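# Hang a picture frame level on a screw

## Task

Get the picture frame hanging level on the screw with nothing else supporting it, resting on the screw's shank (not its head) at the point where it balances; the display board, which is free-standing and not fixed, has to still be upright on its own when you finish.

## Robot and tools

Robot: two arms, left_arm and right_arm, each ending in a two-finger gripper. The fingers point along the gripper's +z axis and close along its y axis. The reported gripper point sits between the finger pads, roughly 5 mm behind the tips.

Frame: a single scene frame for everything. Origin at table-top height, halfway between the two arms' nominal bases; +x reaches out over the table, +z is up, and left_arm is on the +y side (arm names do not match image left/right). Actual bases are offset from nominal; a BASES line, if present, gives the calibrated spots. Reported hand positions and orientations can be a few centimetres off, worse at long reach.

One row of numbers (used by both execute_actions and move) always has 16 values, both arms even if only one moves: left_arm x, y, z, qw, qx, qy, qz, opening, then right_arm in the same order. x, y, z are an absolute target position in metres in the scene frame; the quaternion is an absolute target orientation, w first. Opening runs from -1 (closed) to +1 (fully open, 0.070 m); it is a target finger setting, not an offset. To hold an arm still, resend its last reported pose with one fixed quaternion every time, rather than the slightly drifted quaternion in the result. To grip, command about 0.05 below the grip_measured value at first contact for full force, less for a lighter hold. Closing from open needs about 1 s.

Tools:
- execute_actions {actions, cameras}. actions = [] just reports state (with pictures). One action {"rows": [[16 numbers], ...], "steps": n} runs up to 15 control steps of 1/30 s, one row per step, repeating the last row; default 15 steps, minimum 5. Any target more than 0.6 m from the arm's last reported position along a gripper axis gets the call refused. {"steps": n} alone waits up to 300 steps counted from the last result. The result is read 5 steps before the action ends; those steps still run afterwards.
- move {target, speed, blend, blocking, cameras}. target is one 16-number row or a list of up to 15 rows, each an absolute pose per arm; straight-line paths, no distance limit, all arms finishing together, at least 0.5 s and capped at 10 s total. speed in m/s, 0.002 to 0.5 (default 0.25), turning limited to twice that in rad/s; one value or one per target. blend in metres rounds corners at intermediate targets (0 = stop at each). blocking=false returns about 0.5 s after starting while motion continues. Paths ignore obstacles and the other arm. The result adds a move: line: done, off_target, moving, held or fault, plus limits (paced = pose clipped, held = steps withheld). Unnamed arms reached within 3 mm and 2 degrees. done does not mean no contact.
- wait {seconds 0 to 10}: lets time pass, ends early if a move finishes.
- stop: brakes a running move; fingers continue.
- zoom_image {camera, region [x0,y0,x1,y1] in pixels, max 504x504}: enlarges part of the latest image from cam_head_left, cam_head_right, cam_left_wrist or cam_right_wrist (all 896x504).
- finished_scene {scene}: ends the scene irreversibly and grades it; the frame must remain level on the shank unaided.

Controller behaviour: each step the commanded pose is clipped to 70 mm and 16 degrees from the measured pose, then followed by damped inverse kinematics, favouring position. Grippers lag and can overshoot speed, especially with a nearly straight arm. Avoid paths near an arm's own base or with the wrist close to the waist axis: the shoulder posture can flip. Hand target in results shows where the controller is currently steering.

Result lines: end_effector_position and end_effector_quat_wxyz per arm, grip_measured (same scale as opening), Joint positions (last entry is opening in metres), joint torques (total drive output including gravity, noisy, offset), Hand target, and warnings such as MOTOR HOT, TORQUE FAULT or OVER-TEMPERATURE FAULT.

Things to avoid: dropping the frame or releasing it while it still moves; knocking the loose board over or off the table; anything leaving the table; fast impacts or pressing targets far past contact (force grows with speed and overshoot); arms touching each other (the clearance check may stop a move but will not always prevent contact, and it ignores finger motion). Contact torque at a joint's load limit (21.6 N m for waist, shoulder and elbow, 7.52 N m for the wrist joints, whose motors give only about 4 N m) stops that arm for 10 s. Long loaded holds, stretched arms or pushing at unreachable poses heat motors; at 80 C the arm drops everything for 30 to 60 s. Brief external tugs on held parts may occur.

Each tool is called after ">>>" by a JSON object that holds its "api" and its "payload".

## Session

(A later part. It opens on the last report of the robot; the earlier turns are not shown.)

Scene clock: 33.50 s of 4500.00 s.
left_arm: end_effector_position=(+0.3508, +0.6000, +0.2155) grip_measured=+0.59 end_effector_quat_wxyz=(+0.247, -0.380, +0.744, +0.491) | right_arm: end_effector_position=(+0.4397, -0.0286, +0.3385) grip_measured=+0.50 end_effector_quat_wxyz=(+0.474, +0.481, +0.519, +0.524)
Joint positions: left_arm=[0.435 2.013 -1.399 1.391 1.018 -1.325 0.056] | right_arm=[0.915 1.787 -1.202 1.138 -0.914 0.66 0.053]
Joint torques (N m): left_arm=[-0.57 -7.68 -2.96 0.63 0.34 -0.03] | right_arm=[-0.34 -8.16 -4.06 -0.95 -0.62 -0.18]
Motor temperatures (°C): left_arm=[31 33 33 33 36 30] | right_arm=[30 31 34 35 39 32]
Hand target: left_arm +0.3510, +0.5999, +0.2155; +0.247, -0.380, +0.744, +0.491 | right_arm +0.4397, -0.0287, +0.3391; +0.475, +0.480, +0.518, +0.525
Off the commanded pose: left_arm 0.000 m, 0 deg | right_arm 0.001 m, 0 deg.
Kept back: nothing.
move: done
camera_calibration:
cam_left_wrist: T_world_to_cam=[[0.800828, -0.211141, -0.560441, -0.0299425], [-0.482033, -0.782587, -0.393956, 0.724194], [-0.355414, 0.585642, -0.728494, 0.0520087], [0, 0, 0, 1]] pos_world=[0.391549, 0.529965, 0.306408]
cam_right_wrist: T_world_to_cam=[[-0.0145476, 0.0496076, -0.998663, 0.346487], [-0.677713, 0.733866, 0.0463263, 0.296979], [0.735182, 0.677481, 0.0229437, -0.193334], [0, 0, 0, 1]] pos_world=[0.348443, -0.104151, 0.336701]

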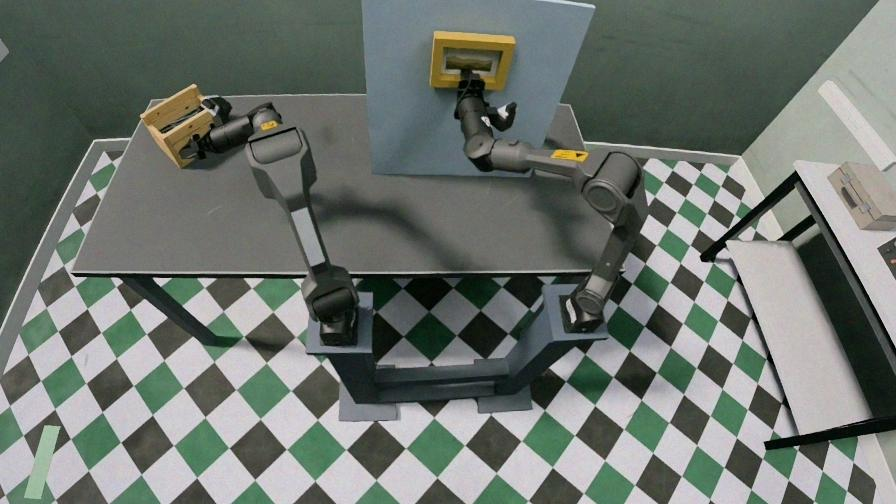

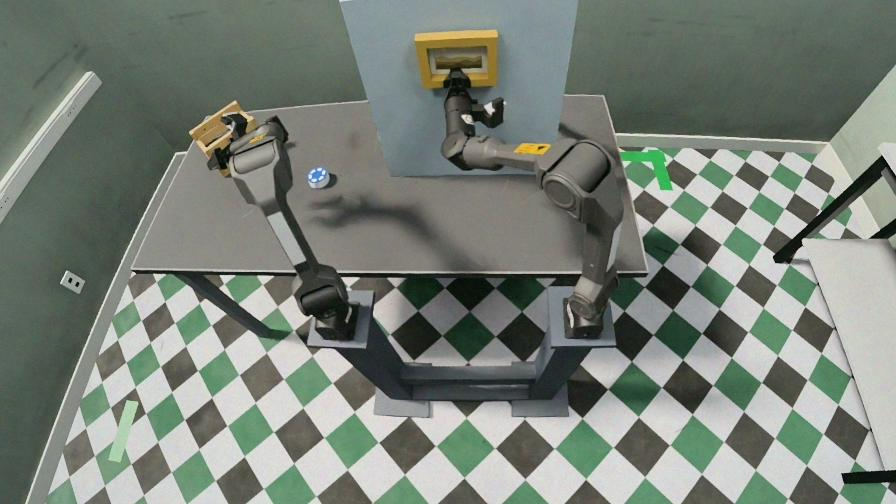

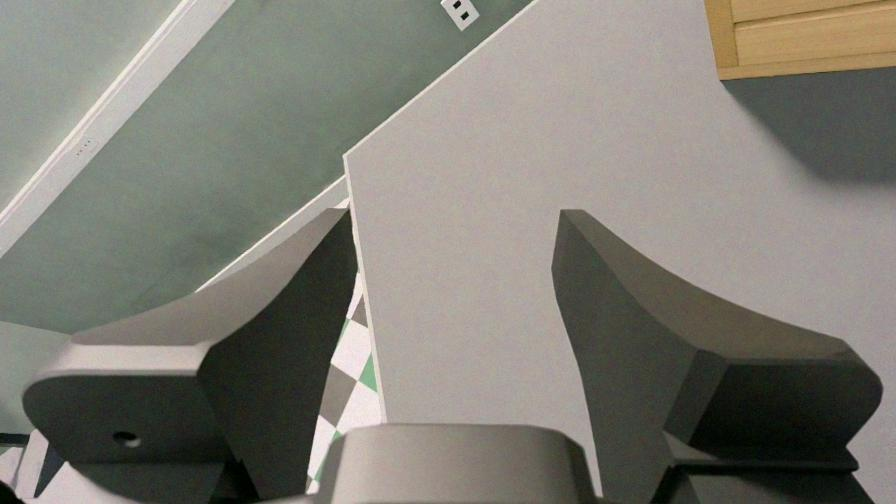

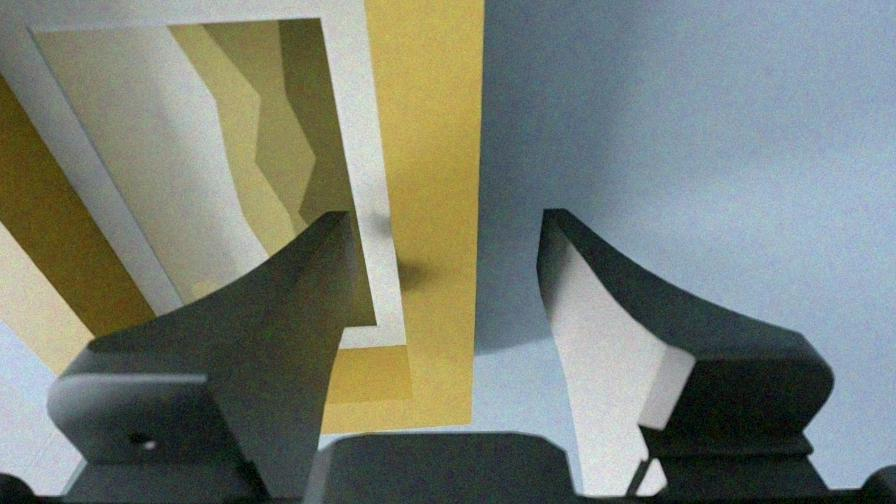

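>>> {"api": "move", "payload": {"target": [0.351, 0.5999, 0.2155, 0.247, -0.38, 0.744, 0.491, 0.59, 0.34, -0.0287, 0.3391, 0.4749, 0.4803, 0.5185, 0.5248, 0.5], "speed": 0.15}}

>>> {"api": "zoom_image", "payload": {"camera": "cam_head_left", "region": [400, 10, 560, 110]}}

>>> {"api": "zoom_image", "payload": {"camera": "cam_head_right", "region": [380, 10, 540, 110]}}

>>> {"api": "zoom_image", "payload": {"camera": "cam_head_right", "region": [330, 0, 590, 190]}}

>>> {"api": "zoom_image", "payload": {"camera": "cam_head_left", "region": [350, 0, 610, 190]}}

Scene clock: 37.37 s of 4500.00 s.
left_arm: end_effector_position=(+0.3508, +0.6000, +0.2155) grip_measured=+0.59 end_effector_quat_wxyz=(+0.247, -0.380, +0.744, +0.491) | right_arm: end_effector_position=(+0.3397, -0.0287, +0.3391) grip_measured=+0.50 end_effector_quat_wxyz=(+0.475, +0.480, +0.518, +0.525)
Joint positions: left_arm=[0.435 2.013 -1.399 1.391 1.018 -1.325 0.056] | right_arm=[1.199 1.619 -0.979 1.3 -1.164 0.621 0.053]
Joint torques (N m): left_arm=[-0.47 -7.74 -2.83 0.72 0.27 -0.01] | right_arm=[-0.45 -5.35 -3.86 -1.07 -0.36 -0.1]
Motor temperatures (°C): left_arm=[31 33 33 33 36 30] | right_arm=[30 31 34 35 39 32]
Hand target: left_arm +0.3510, +0.5999, +0.2155; +0.247, -0.380, +0.744, +0.491 | right_arm +0.3400, -0.0287, +0.3391; +0.475, +0.480, +0.518, +0.525
Off the commanded pose: left_arm 0.000 m, 0 deg | right_arm 0.000 m, 0 deg.
Kept back: nothing.
move: done
camera_calibration:
cam_left_wrist: T_world_to_cam=[[0.800828, -0.211141, -0.560441, -0.0299425], [-0.482033, -0.782587, -0.393956, 0.724194], [-0.355414, 0.585642, -0.728494, 0.0520087], [0, 0, 0, 1]] pos_world=[0.391549, 0.529965, 0.306408]
cam_right_wrist: T_world_to_cam=[[-0.0129161, 0.0497773, -0.998677, 0.345132], [-0.677766, 0.733879, 0.0453446, 0.229601], [0.735165, 0.677454, 0.0242584, -0.120144], [0, 0, 0, 1]] pos_world=[0.248399, -0.104287, 0.337179]

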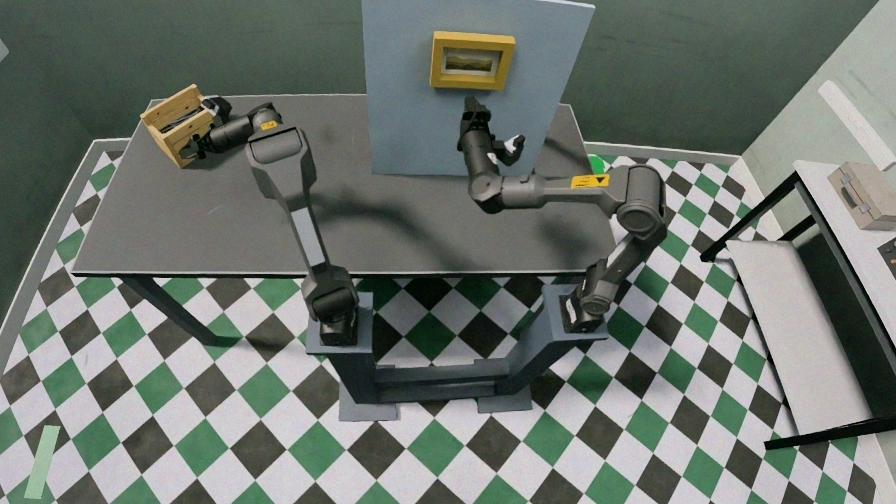

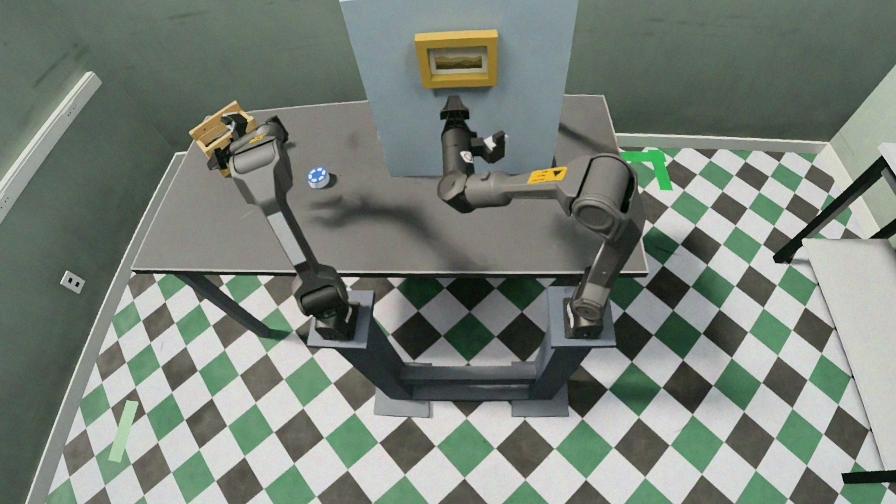

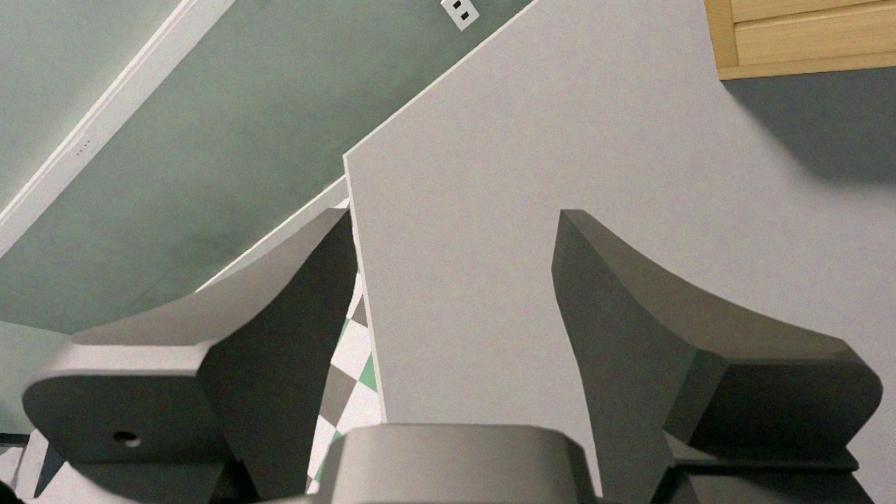

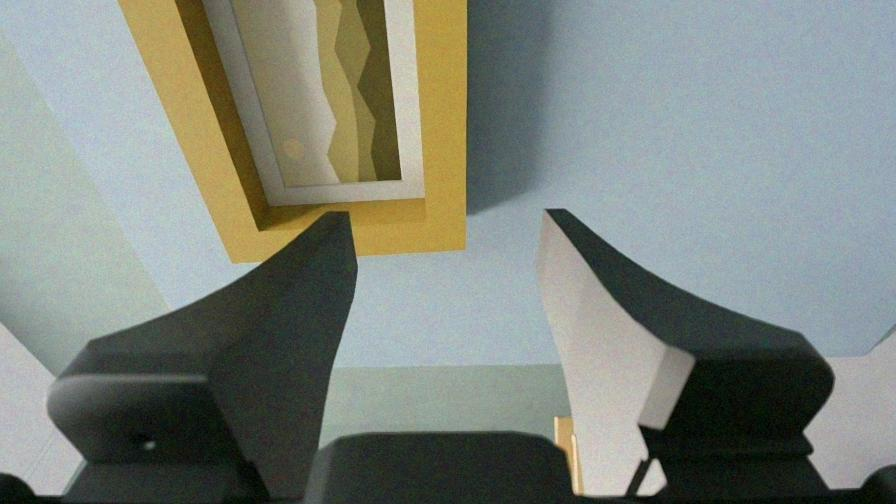

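Scaled by 3.150 from the camera's 896x504 image, which has a finer 1280x720 frame.

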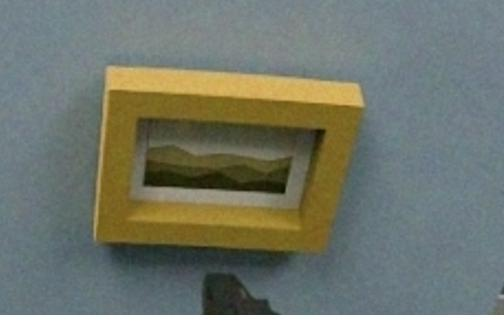

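Scaled by 3.150 from the camera's 896x504 image, which has a finer 1280x720 frame.

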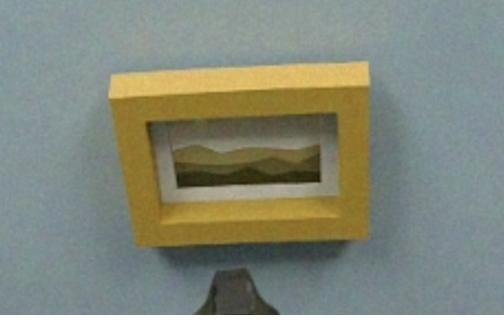

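Scaled by 1.938 from the camera's 896x504 image, which has a finer 1280x720 frame.

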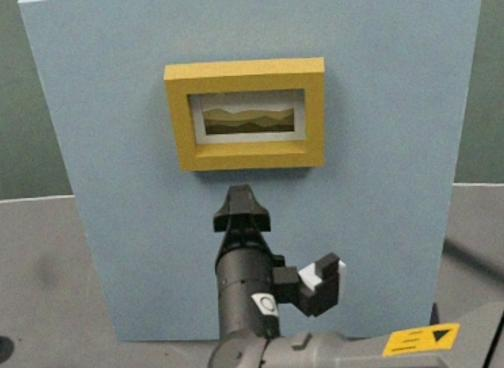

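Scaled by 1.938 from the camera's 896x504 image, which has a finer 1280x720 frame.

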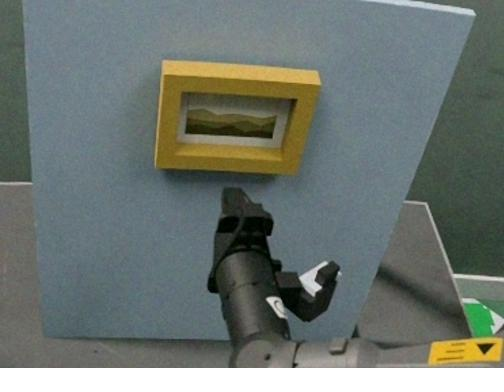

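>>> {"api": "move", "payload": {"target": [0.351, 0.5999, 0.2155, 0.247, -0.38, 0.744, 0.491, 0.59, 0.385, -0.042, 0.441, 0.4749, 0.4803, 0.5185, 0.5248, -1.0], "speed": 0.15, "cameras": ["cam_right_wrist", "cam_head_left", "cam_head_right"]}}

>>> {"api": "zoom_image", "payload": {"camera": "cam_head_right", "region": [380, 10, 540, 110]}}

>>> {"api": "zoom_image", "payload": {"camera": "cam_head_left", "region": [400, 10, 560, 110]}}

Scene clock: 45.90 s of 4500.00 s.
left_arm: end_effector_position=(+0.3508, +0.6000, +0.2155) grip_measured=+0.59 end_effector_quat_wxyz=(+0.247, -0.380, +0.744, +0.491) | right_arm: end_effector_position=(+0.3849, -0.0424, +0.4422) grip_measured=-1.00 end_effector_quat_wxyz=(+0.475, +0.480, +0.517, +0.525)
Joint positions: left_arm=[0.435 2.013 -1.399 1.391 1.018 -1.325 0.056] | right_arm=[1.034 1.557 -1.331 1.463 -0.93 0.189 0]
Joint torques (N m): left_arm=[-0.42 -7.78 -2.83 0.74 0.24 0] | right_arm=[0.72 -4.8 -3.61 -1.14 -0.18 0.18]
Motor temperatures (°C): left_arm=[31 33 33 33 36 30] | right_arm=[30 31 34 35 39 32]
Hand target: left_arm +0.3510, +0.5999, +0.2155; +0.247, -0.380, +0.744, +0.491 | right_arm +0.3850, -0.0420, +0.4410; +0.475, +0.480, +0.518, +0.525
Off the commanded pose: left_arm 0.000 m, 0 deg | right_arm 0.001 m, 0 deg.
Kept back: nothing.
move: done
camera_calibration:
cam_right_wrist: T_world_to_cam=[[-0.0115159, 0.0512784, -0.998618, 0.448897], [-0.677388, 0.734216, 0.0455131, 0.265442], [0.735535, 0.676976, 0.0262802, -0.147682], [0, 0, 0, 1]] pos_world=[0.293602, -0.117933, 0.440077]
Images, in order (width x height): cam_head_left 896x504, cam_head_right 896x504, cam_right_wrist 896x504.

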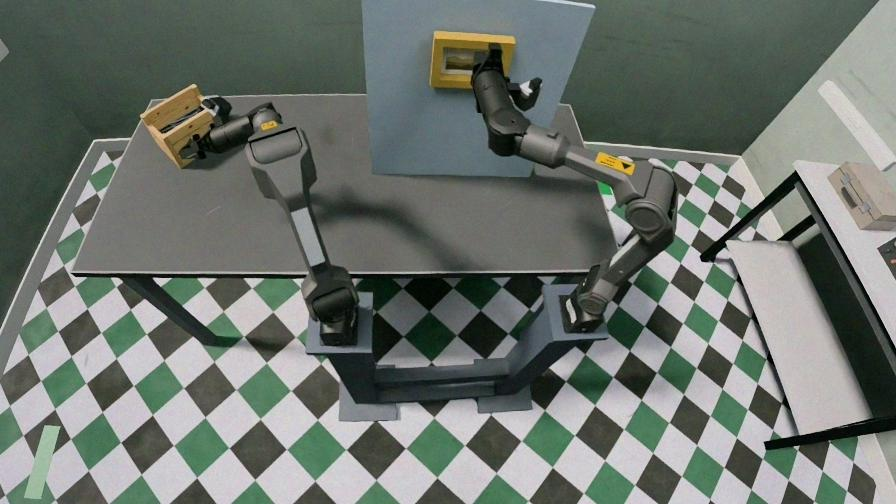

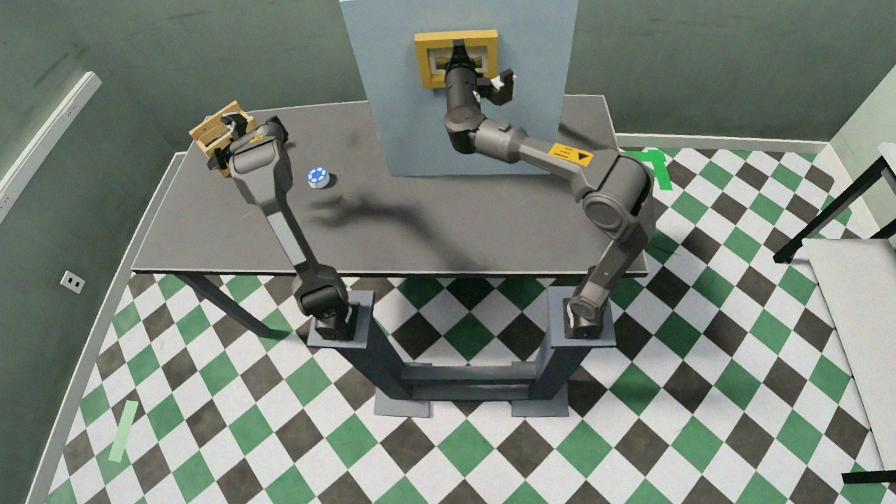

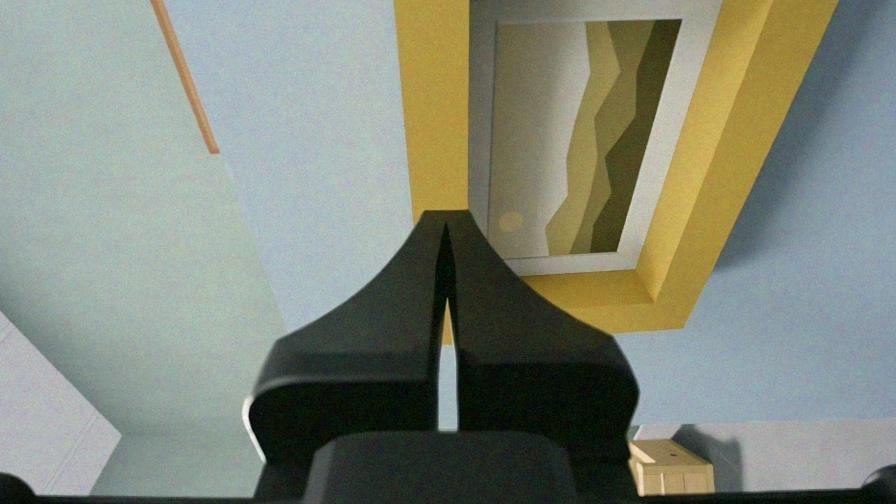

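Scaled by 3.150 from the camera's 896x504 image, which has a finer 1280x720 frame.

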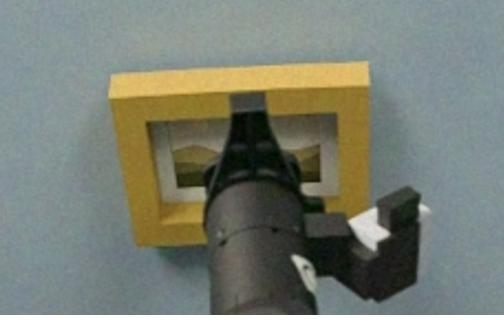

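Scaled by 3.150 from the camera's 896x504 image, which has a finer 1280x720 frame.

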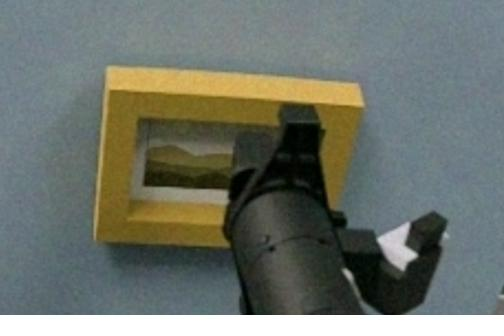

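>>> {"api": "move", "payload": {"target": [0.351, 0.5999, 0.2155, 0.247, -0.38, 0.744, 0.491, 0.59, 0.414, -0.041, 0.442, 0.4749, 0.4803, 0.5185, 0.5248, -1.0], "speed": 0.05, "cameras": ["cam_right_wrist"]}}

>>> {"api": "zoom_image", "payload": {"camera": "cam_right_wrist", "region": [340, 100, 560, 340]}}

Scene clock: 48.13 s of 4500.00 s.
left_arm: end_effector_position=(+0.3508, +0.6000, +0.2155) grip_measured=+0.59 end_effector_quat_wxyz=(+0.247, -0.380, +0.744, +0.491) | right_arm: end_effector_position=(+0.4144, -0.0410, +0.4419) grip_measured=-1.00 end_effector_quat_wxyz=(+0.475, +0.480, +0.518, +0.525)
Joint positions: left_arm=[0.435 2.013 -1.399 1.391 1.018 -1.325 0.056] | right_arm=[0.954 1.619 -1.404 1.456 -0.85 0.184 0]
Joint torques (N m): left_arm=[-0.34 -7.89 -2.77 0.79 0.22 -0.02] | right_arm=[0.7 -6.49 -4.13 -1.04 -0.29 -0.17]
Motor temperatures (°C): left_arm=[31 33 33 33 36 30] | right_arm=[30 31 34 35 39 32]
Hand target: left_arm +0.3510, +0.5999, +0.2155; +0.247, -0.380, +0.744, +0.491 | right_arm +0.4140, -0.0410, +0.4420; +0.475, +0.480, +0.518, +0.525
Off the commanded pose: left_arm 0.000 m, 0 deg | right_arm 0.000 m, 0 deg.
Kept back: nothing.
move: done
camera_calibration:
cam_right_wrist: T_world_to_cam=[[-0.0130542, 0.0498628, -0.998671, 0.449442], [-0.677411, 0.734195, 0.0455125, 0.284403], [0.735488, 0.677105, 0.0241933, -0.169336], [0, 0, 0, 1]] pos_world=[0.32307, -0.116559, 0.439998]
Images, in order (width x height): cam_right_wrist 896x504.

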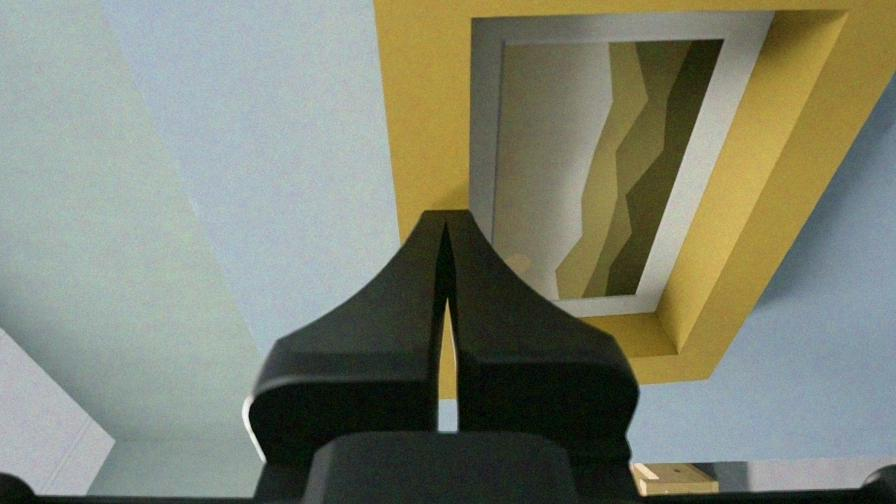

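Scaled by 2.100 from the camera's 896x504 image, which has a finer 1280x720 frame.

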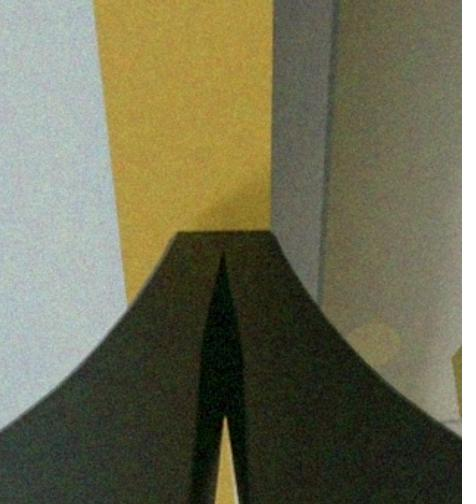

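>>> {"api": "move", "payload": {"target": [0.351, 0.5999, 0.2155, 0.247, -0.38, 0.744, 0.491, 0.59, 0.4225, -0.041, 0.4425, 0.4749, 0.4803, 0.5185, 0.5248, -1.0], "speed": 0.03, "cameras": ["cam_right_wrist", "cam_head_left", "cam_head_right"]}}

>>> {"api": "zoom_image", "payload": {"camera": "cam_right_wrist", "region": [340, 100, 560, 340]}}

>>> {"api": "zoom_image", "payload": {"camera": "cam_head_right", "region": [380, 10, 540, 110]}}

>>> {"api": "zoom_image", "payload": {"camera": "cam_head_left", "region": [400, 10, 560, 110]}}

Scene clock: 49.23 s of 4500.00 s.
left_arm: end_effector_position=(+0.3508, +0.6000, +0.2155) grip_measured=+0.59 end_effector_quat_wxyz=(+0.247, -0.380, +0.744, +0.491) | right_arm: end_effector_position=(+0.4220, -0.0408, +0.4434) grip_measured=-1.00 end_effector_quat_wxyz=(+0.474, +0.480, +0.518, +0.526)
Joint positions: left_arm=[0.435 2.013 -1.399 1.391 1.018 -1.325 0.056] | right_arm=[0.934 1.635 -1.428 1.456 -0.828 0.179 0]
Joint torques (N m): left_arm=[-0.35 -7.88 -2.79 0.79 0.19 0.02] | right_arm=[-4.1 -1.64 -4.24 -0.83 0.2 -0.19]
Motor temperatures (°C): left_arm=[31 33 33 33 36 30] | right_arm=[30 31 34 35 39 32]
Hand target: left_arm +0.3510, +0.5999, +0.2155; +0.247, -0.380, +0.744, +0.491 | right_arm +0.4225, -0.0410, +0.4425; +0.475, +0.480, +0.518, +0.525
Off the commanded pose: left_arm 0.000 m, 0 deg | right_arm 0.001 m, 0 deg.
Kept back: nothing.
move: done
camera_calibration:
cam_right_wrist: T_world_to_cam=[[-0.0116447, 0.0510804, -0.998627, 0.450442], [-0.678461, 0.733231, 0.0454167, 0.289786], [0.734544, 0.678058, 0.0261178, -0.175496], [0, 0, 0, 1]] pos_world=[0.330763, -0.116492, 0.441246]
Images, in order (width x height): cam_head_left 896x504, cam_head_right 896x504, cam_right_wrist 896x504.

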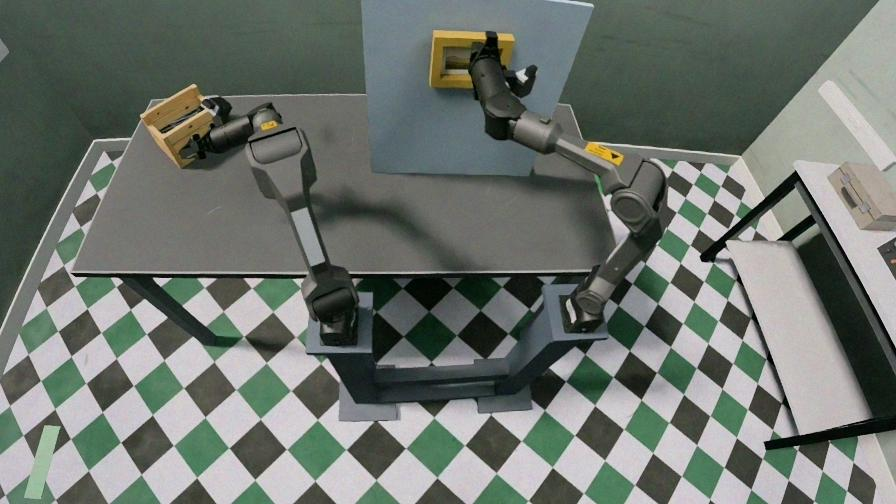

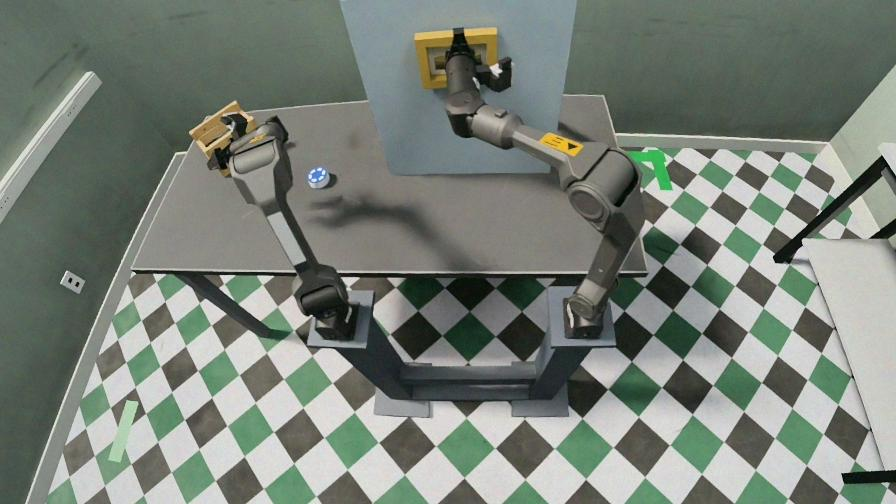

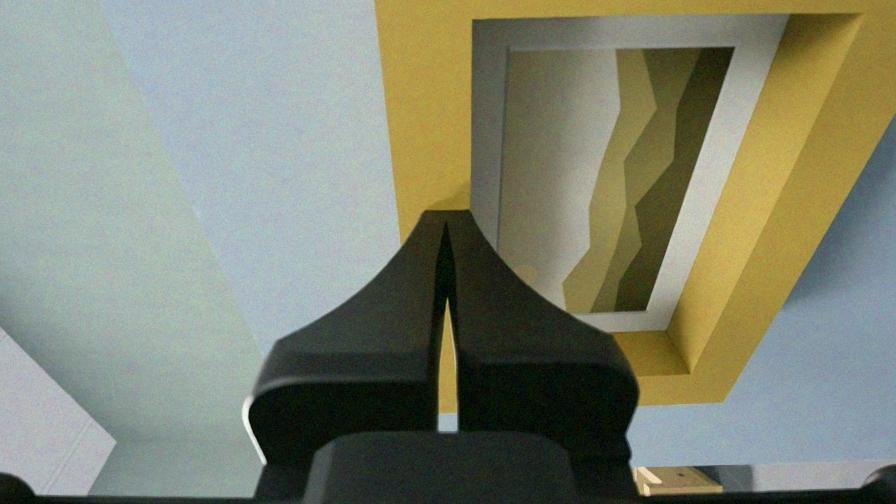

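Scaled by 2.100 from the camera's 896x504 image, which has a finer 1280x720 frame.

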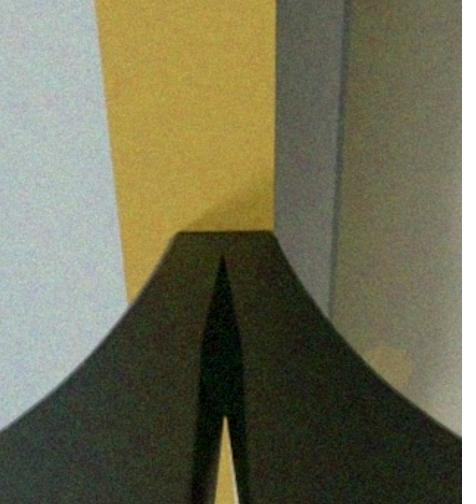

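Scaled by 3.150 from the camera's 896x504 image, which has a finer 1280x720 frame.

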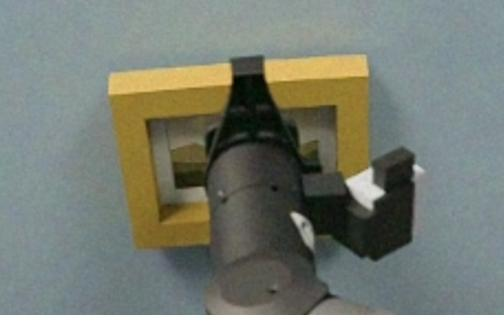

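Scaled by 3.150 from the camera's 896x504 image, which has a finer 1280x720 frame.

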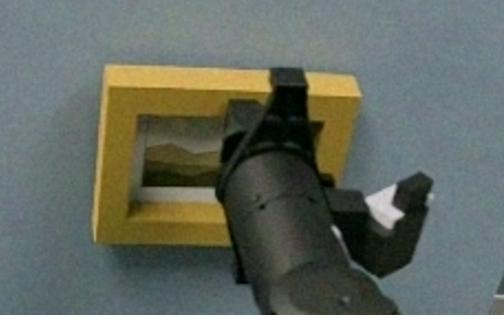

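>>> {"api": "move", "payload": {"target": [0.351, 0.5999, 0.2155, 0.247, -0.38, 0.744, 0.491, 0.59, 0.34, -0.041, 0.41, 0.4749, 0.4803, 0.5185, 0.5248, -1.0], "speed": 0.15, "cameras": ["cam_right_wrist", "cam_head_left", "cam_head_right"]}}

>>> {"api": "zoom_image", "payload": {"camera": "cam_head_right", "region": [380, 10, 540, 110]}}

>>> {"api": "zoom_image", "payload": {"camera": "cam_head_left", "region": [400, 10, 560, 110]}}

>>> {"api": "zoom_image", "payload": {"camera": "cam_head_right", "region": [330, 0, 590, 190]}}

>>> {"api": "zoom_image", "payload": {"camera": "cam_head_left", "region": [350, 0, 610, 190]}}

Scene clock: 50.53 s of 4500.00 s.
left_arm: end_effector_position=(+0.3508, +0.6000, +0.2155) grip_measured=+0.59 end_effector_quat_wxyz=(+0.247, -0.380, +0.744, +0.491) | right_arm: end_effector_position=(+0.3398, -0.0409, +0.4096) grip_measured=-1.00 end_effector_quat_wxyz=(+0.475, +0.480, +0.519, +0.524)
Joint positions: left_arm=[0.435 2.013 -1.399 1.391 1.018 -1.325 0.056] | right_arm=[1.181 1.5 -1.139 1.422 -1.089 0.321 0]
Joint torques (N m): left_arm=[-0.3 -7.82 -2.55 0.78 0.22 0.01] | right_arm=[-0.53 -5.37 -4.55 -1.08 -0.15 -0.12]
Motor temperatures (°C): left_arm=[31 33 33 33 36 30] | right_arm=[30 31 34 35 39 32]
Hand target: left_arm +0.3510, +0.5999, +0.2155; +0.247, -0.380, +0.744, +0.491 | right_arm +0.3400, -0.0410, +0.4100; +0.475, +0.480, +0.518, +0.525
Off the commanded pose: left_arm 0.000 m, 0 deg | right_arm 0.000 m, 0 deg.
Kept back: nothing.
move: done
camera_calibration:
cam_right_wrist: T_world_to_cam=[[-0.0127033, 0.0480081, -0.998766, 0.416063], [-0.677819, 0.733917, 0.0438987, 0.236035], [0.735119, 0.67754, 0.0232176, -0.113196], [0, 0, 0, 1]] pos_world=[0.248487, -0.11651, 0.407816]
Images, in order (width x height): cam_head_left 896x504, cam_head_right 896x504, cam_right_wrist 896x504.

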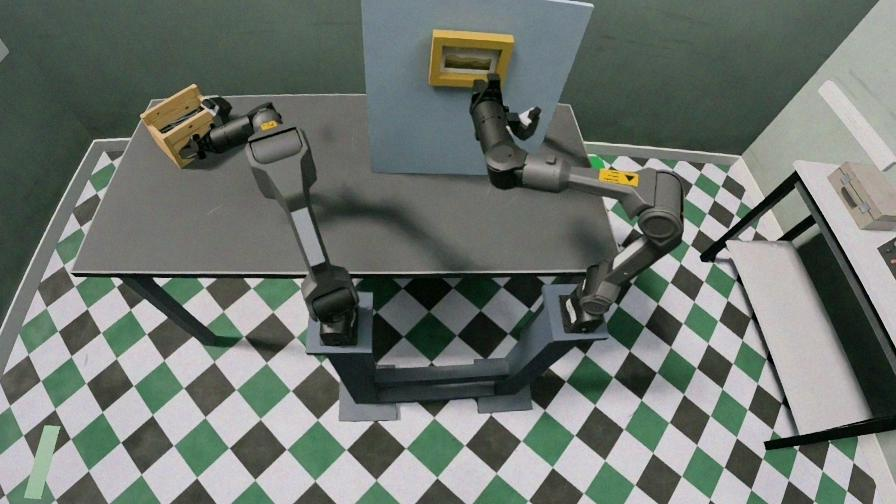

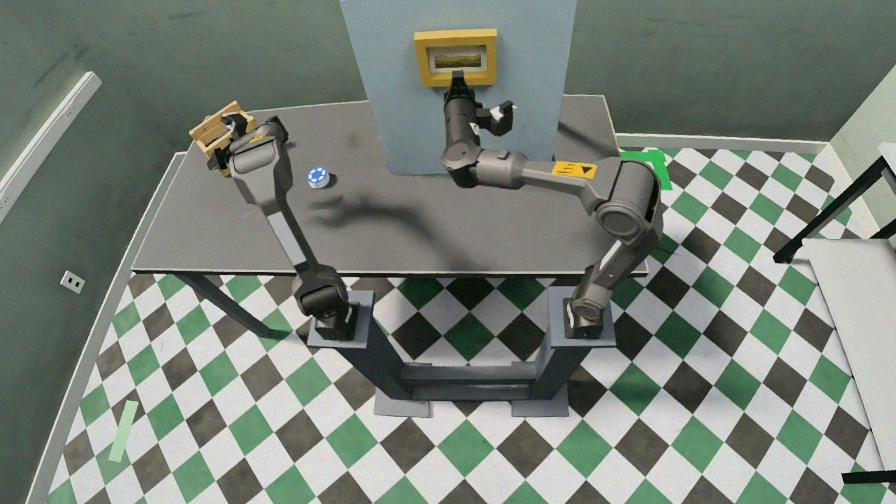

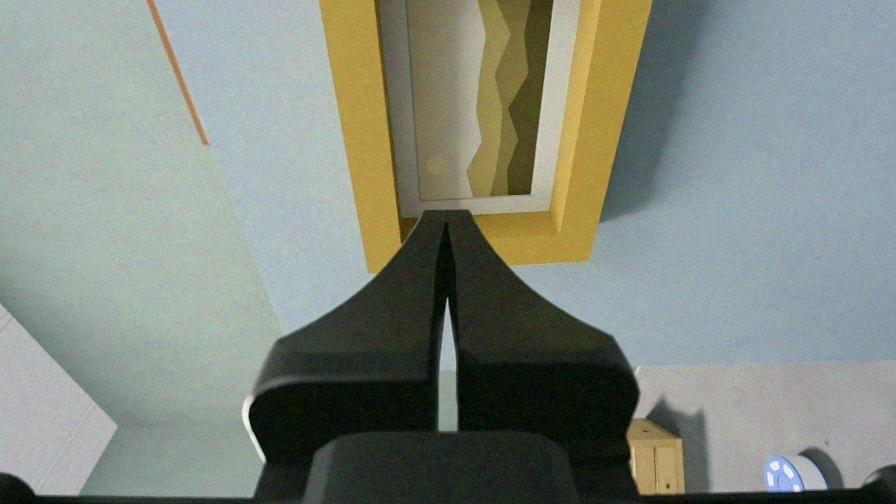

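Scaled by 3.150 from the camera's 896x504 image, which has a finer 1280x720 frame.

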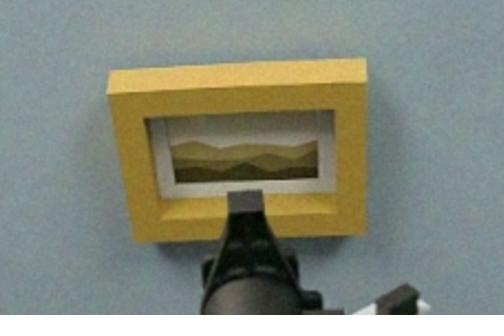

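Scaled by 3.150 from the camera's 896x504 image, which has a finer 1280x720 frame.

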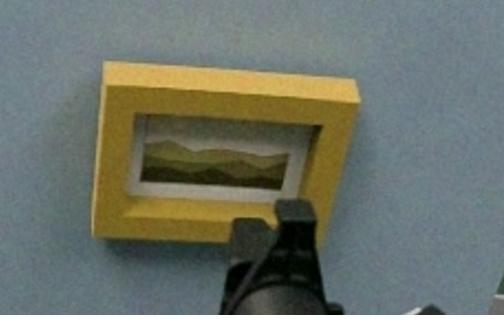

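Scaled by 1.938 from the camera's 896x504 image, which has a finer 1280x720 frame.

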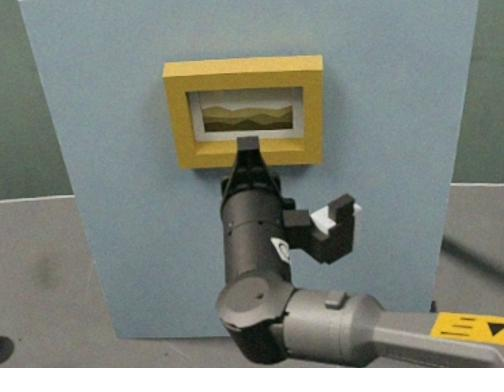

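Scaled by 1.938 from the camera's 896x504 image, which has a finer 1280x720 frame.

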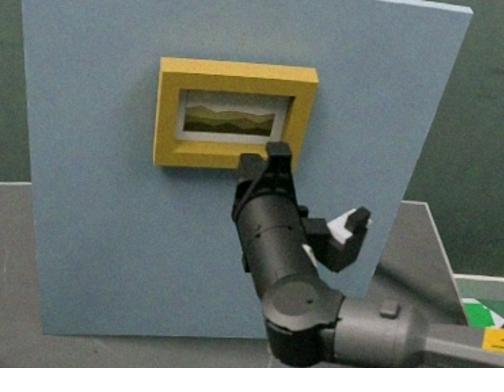

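>>> {"api": "finished_scene", "payload": {"scene": 1}}

The scene is finished: the task was done.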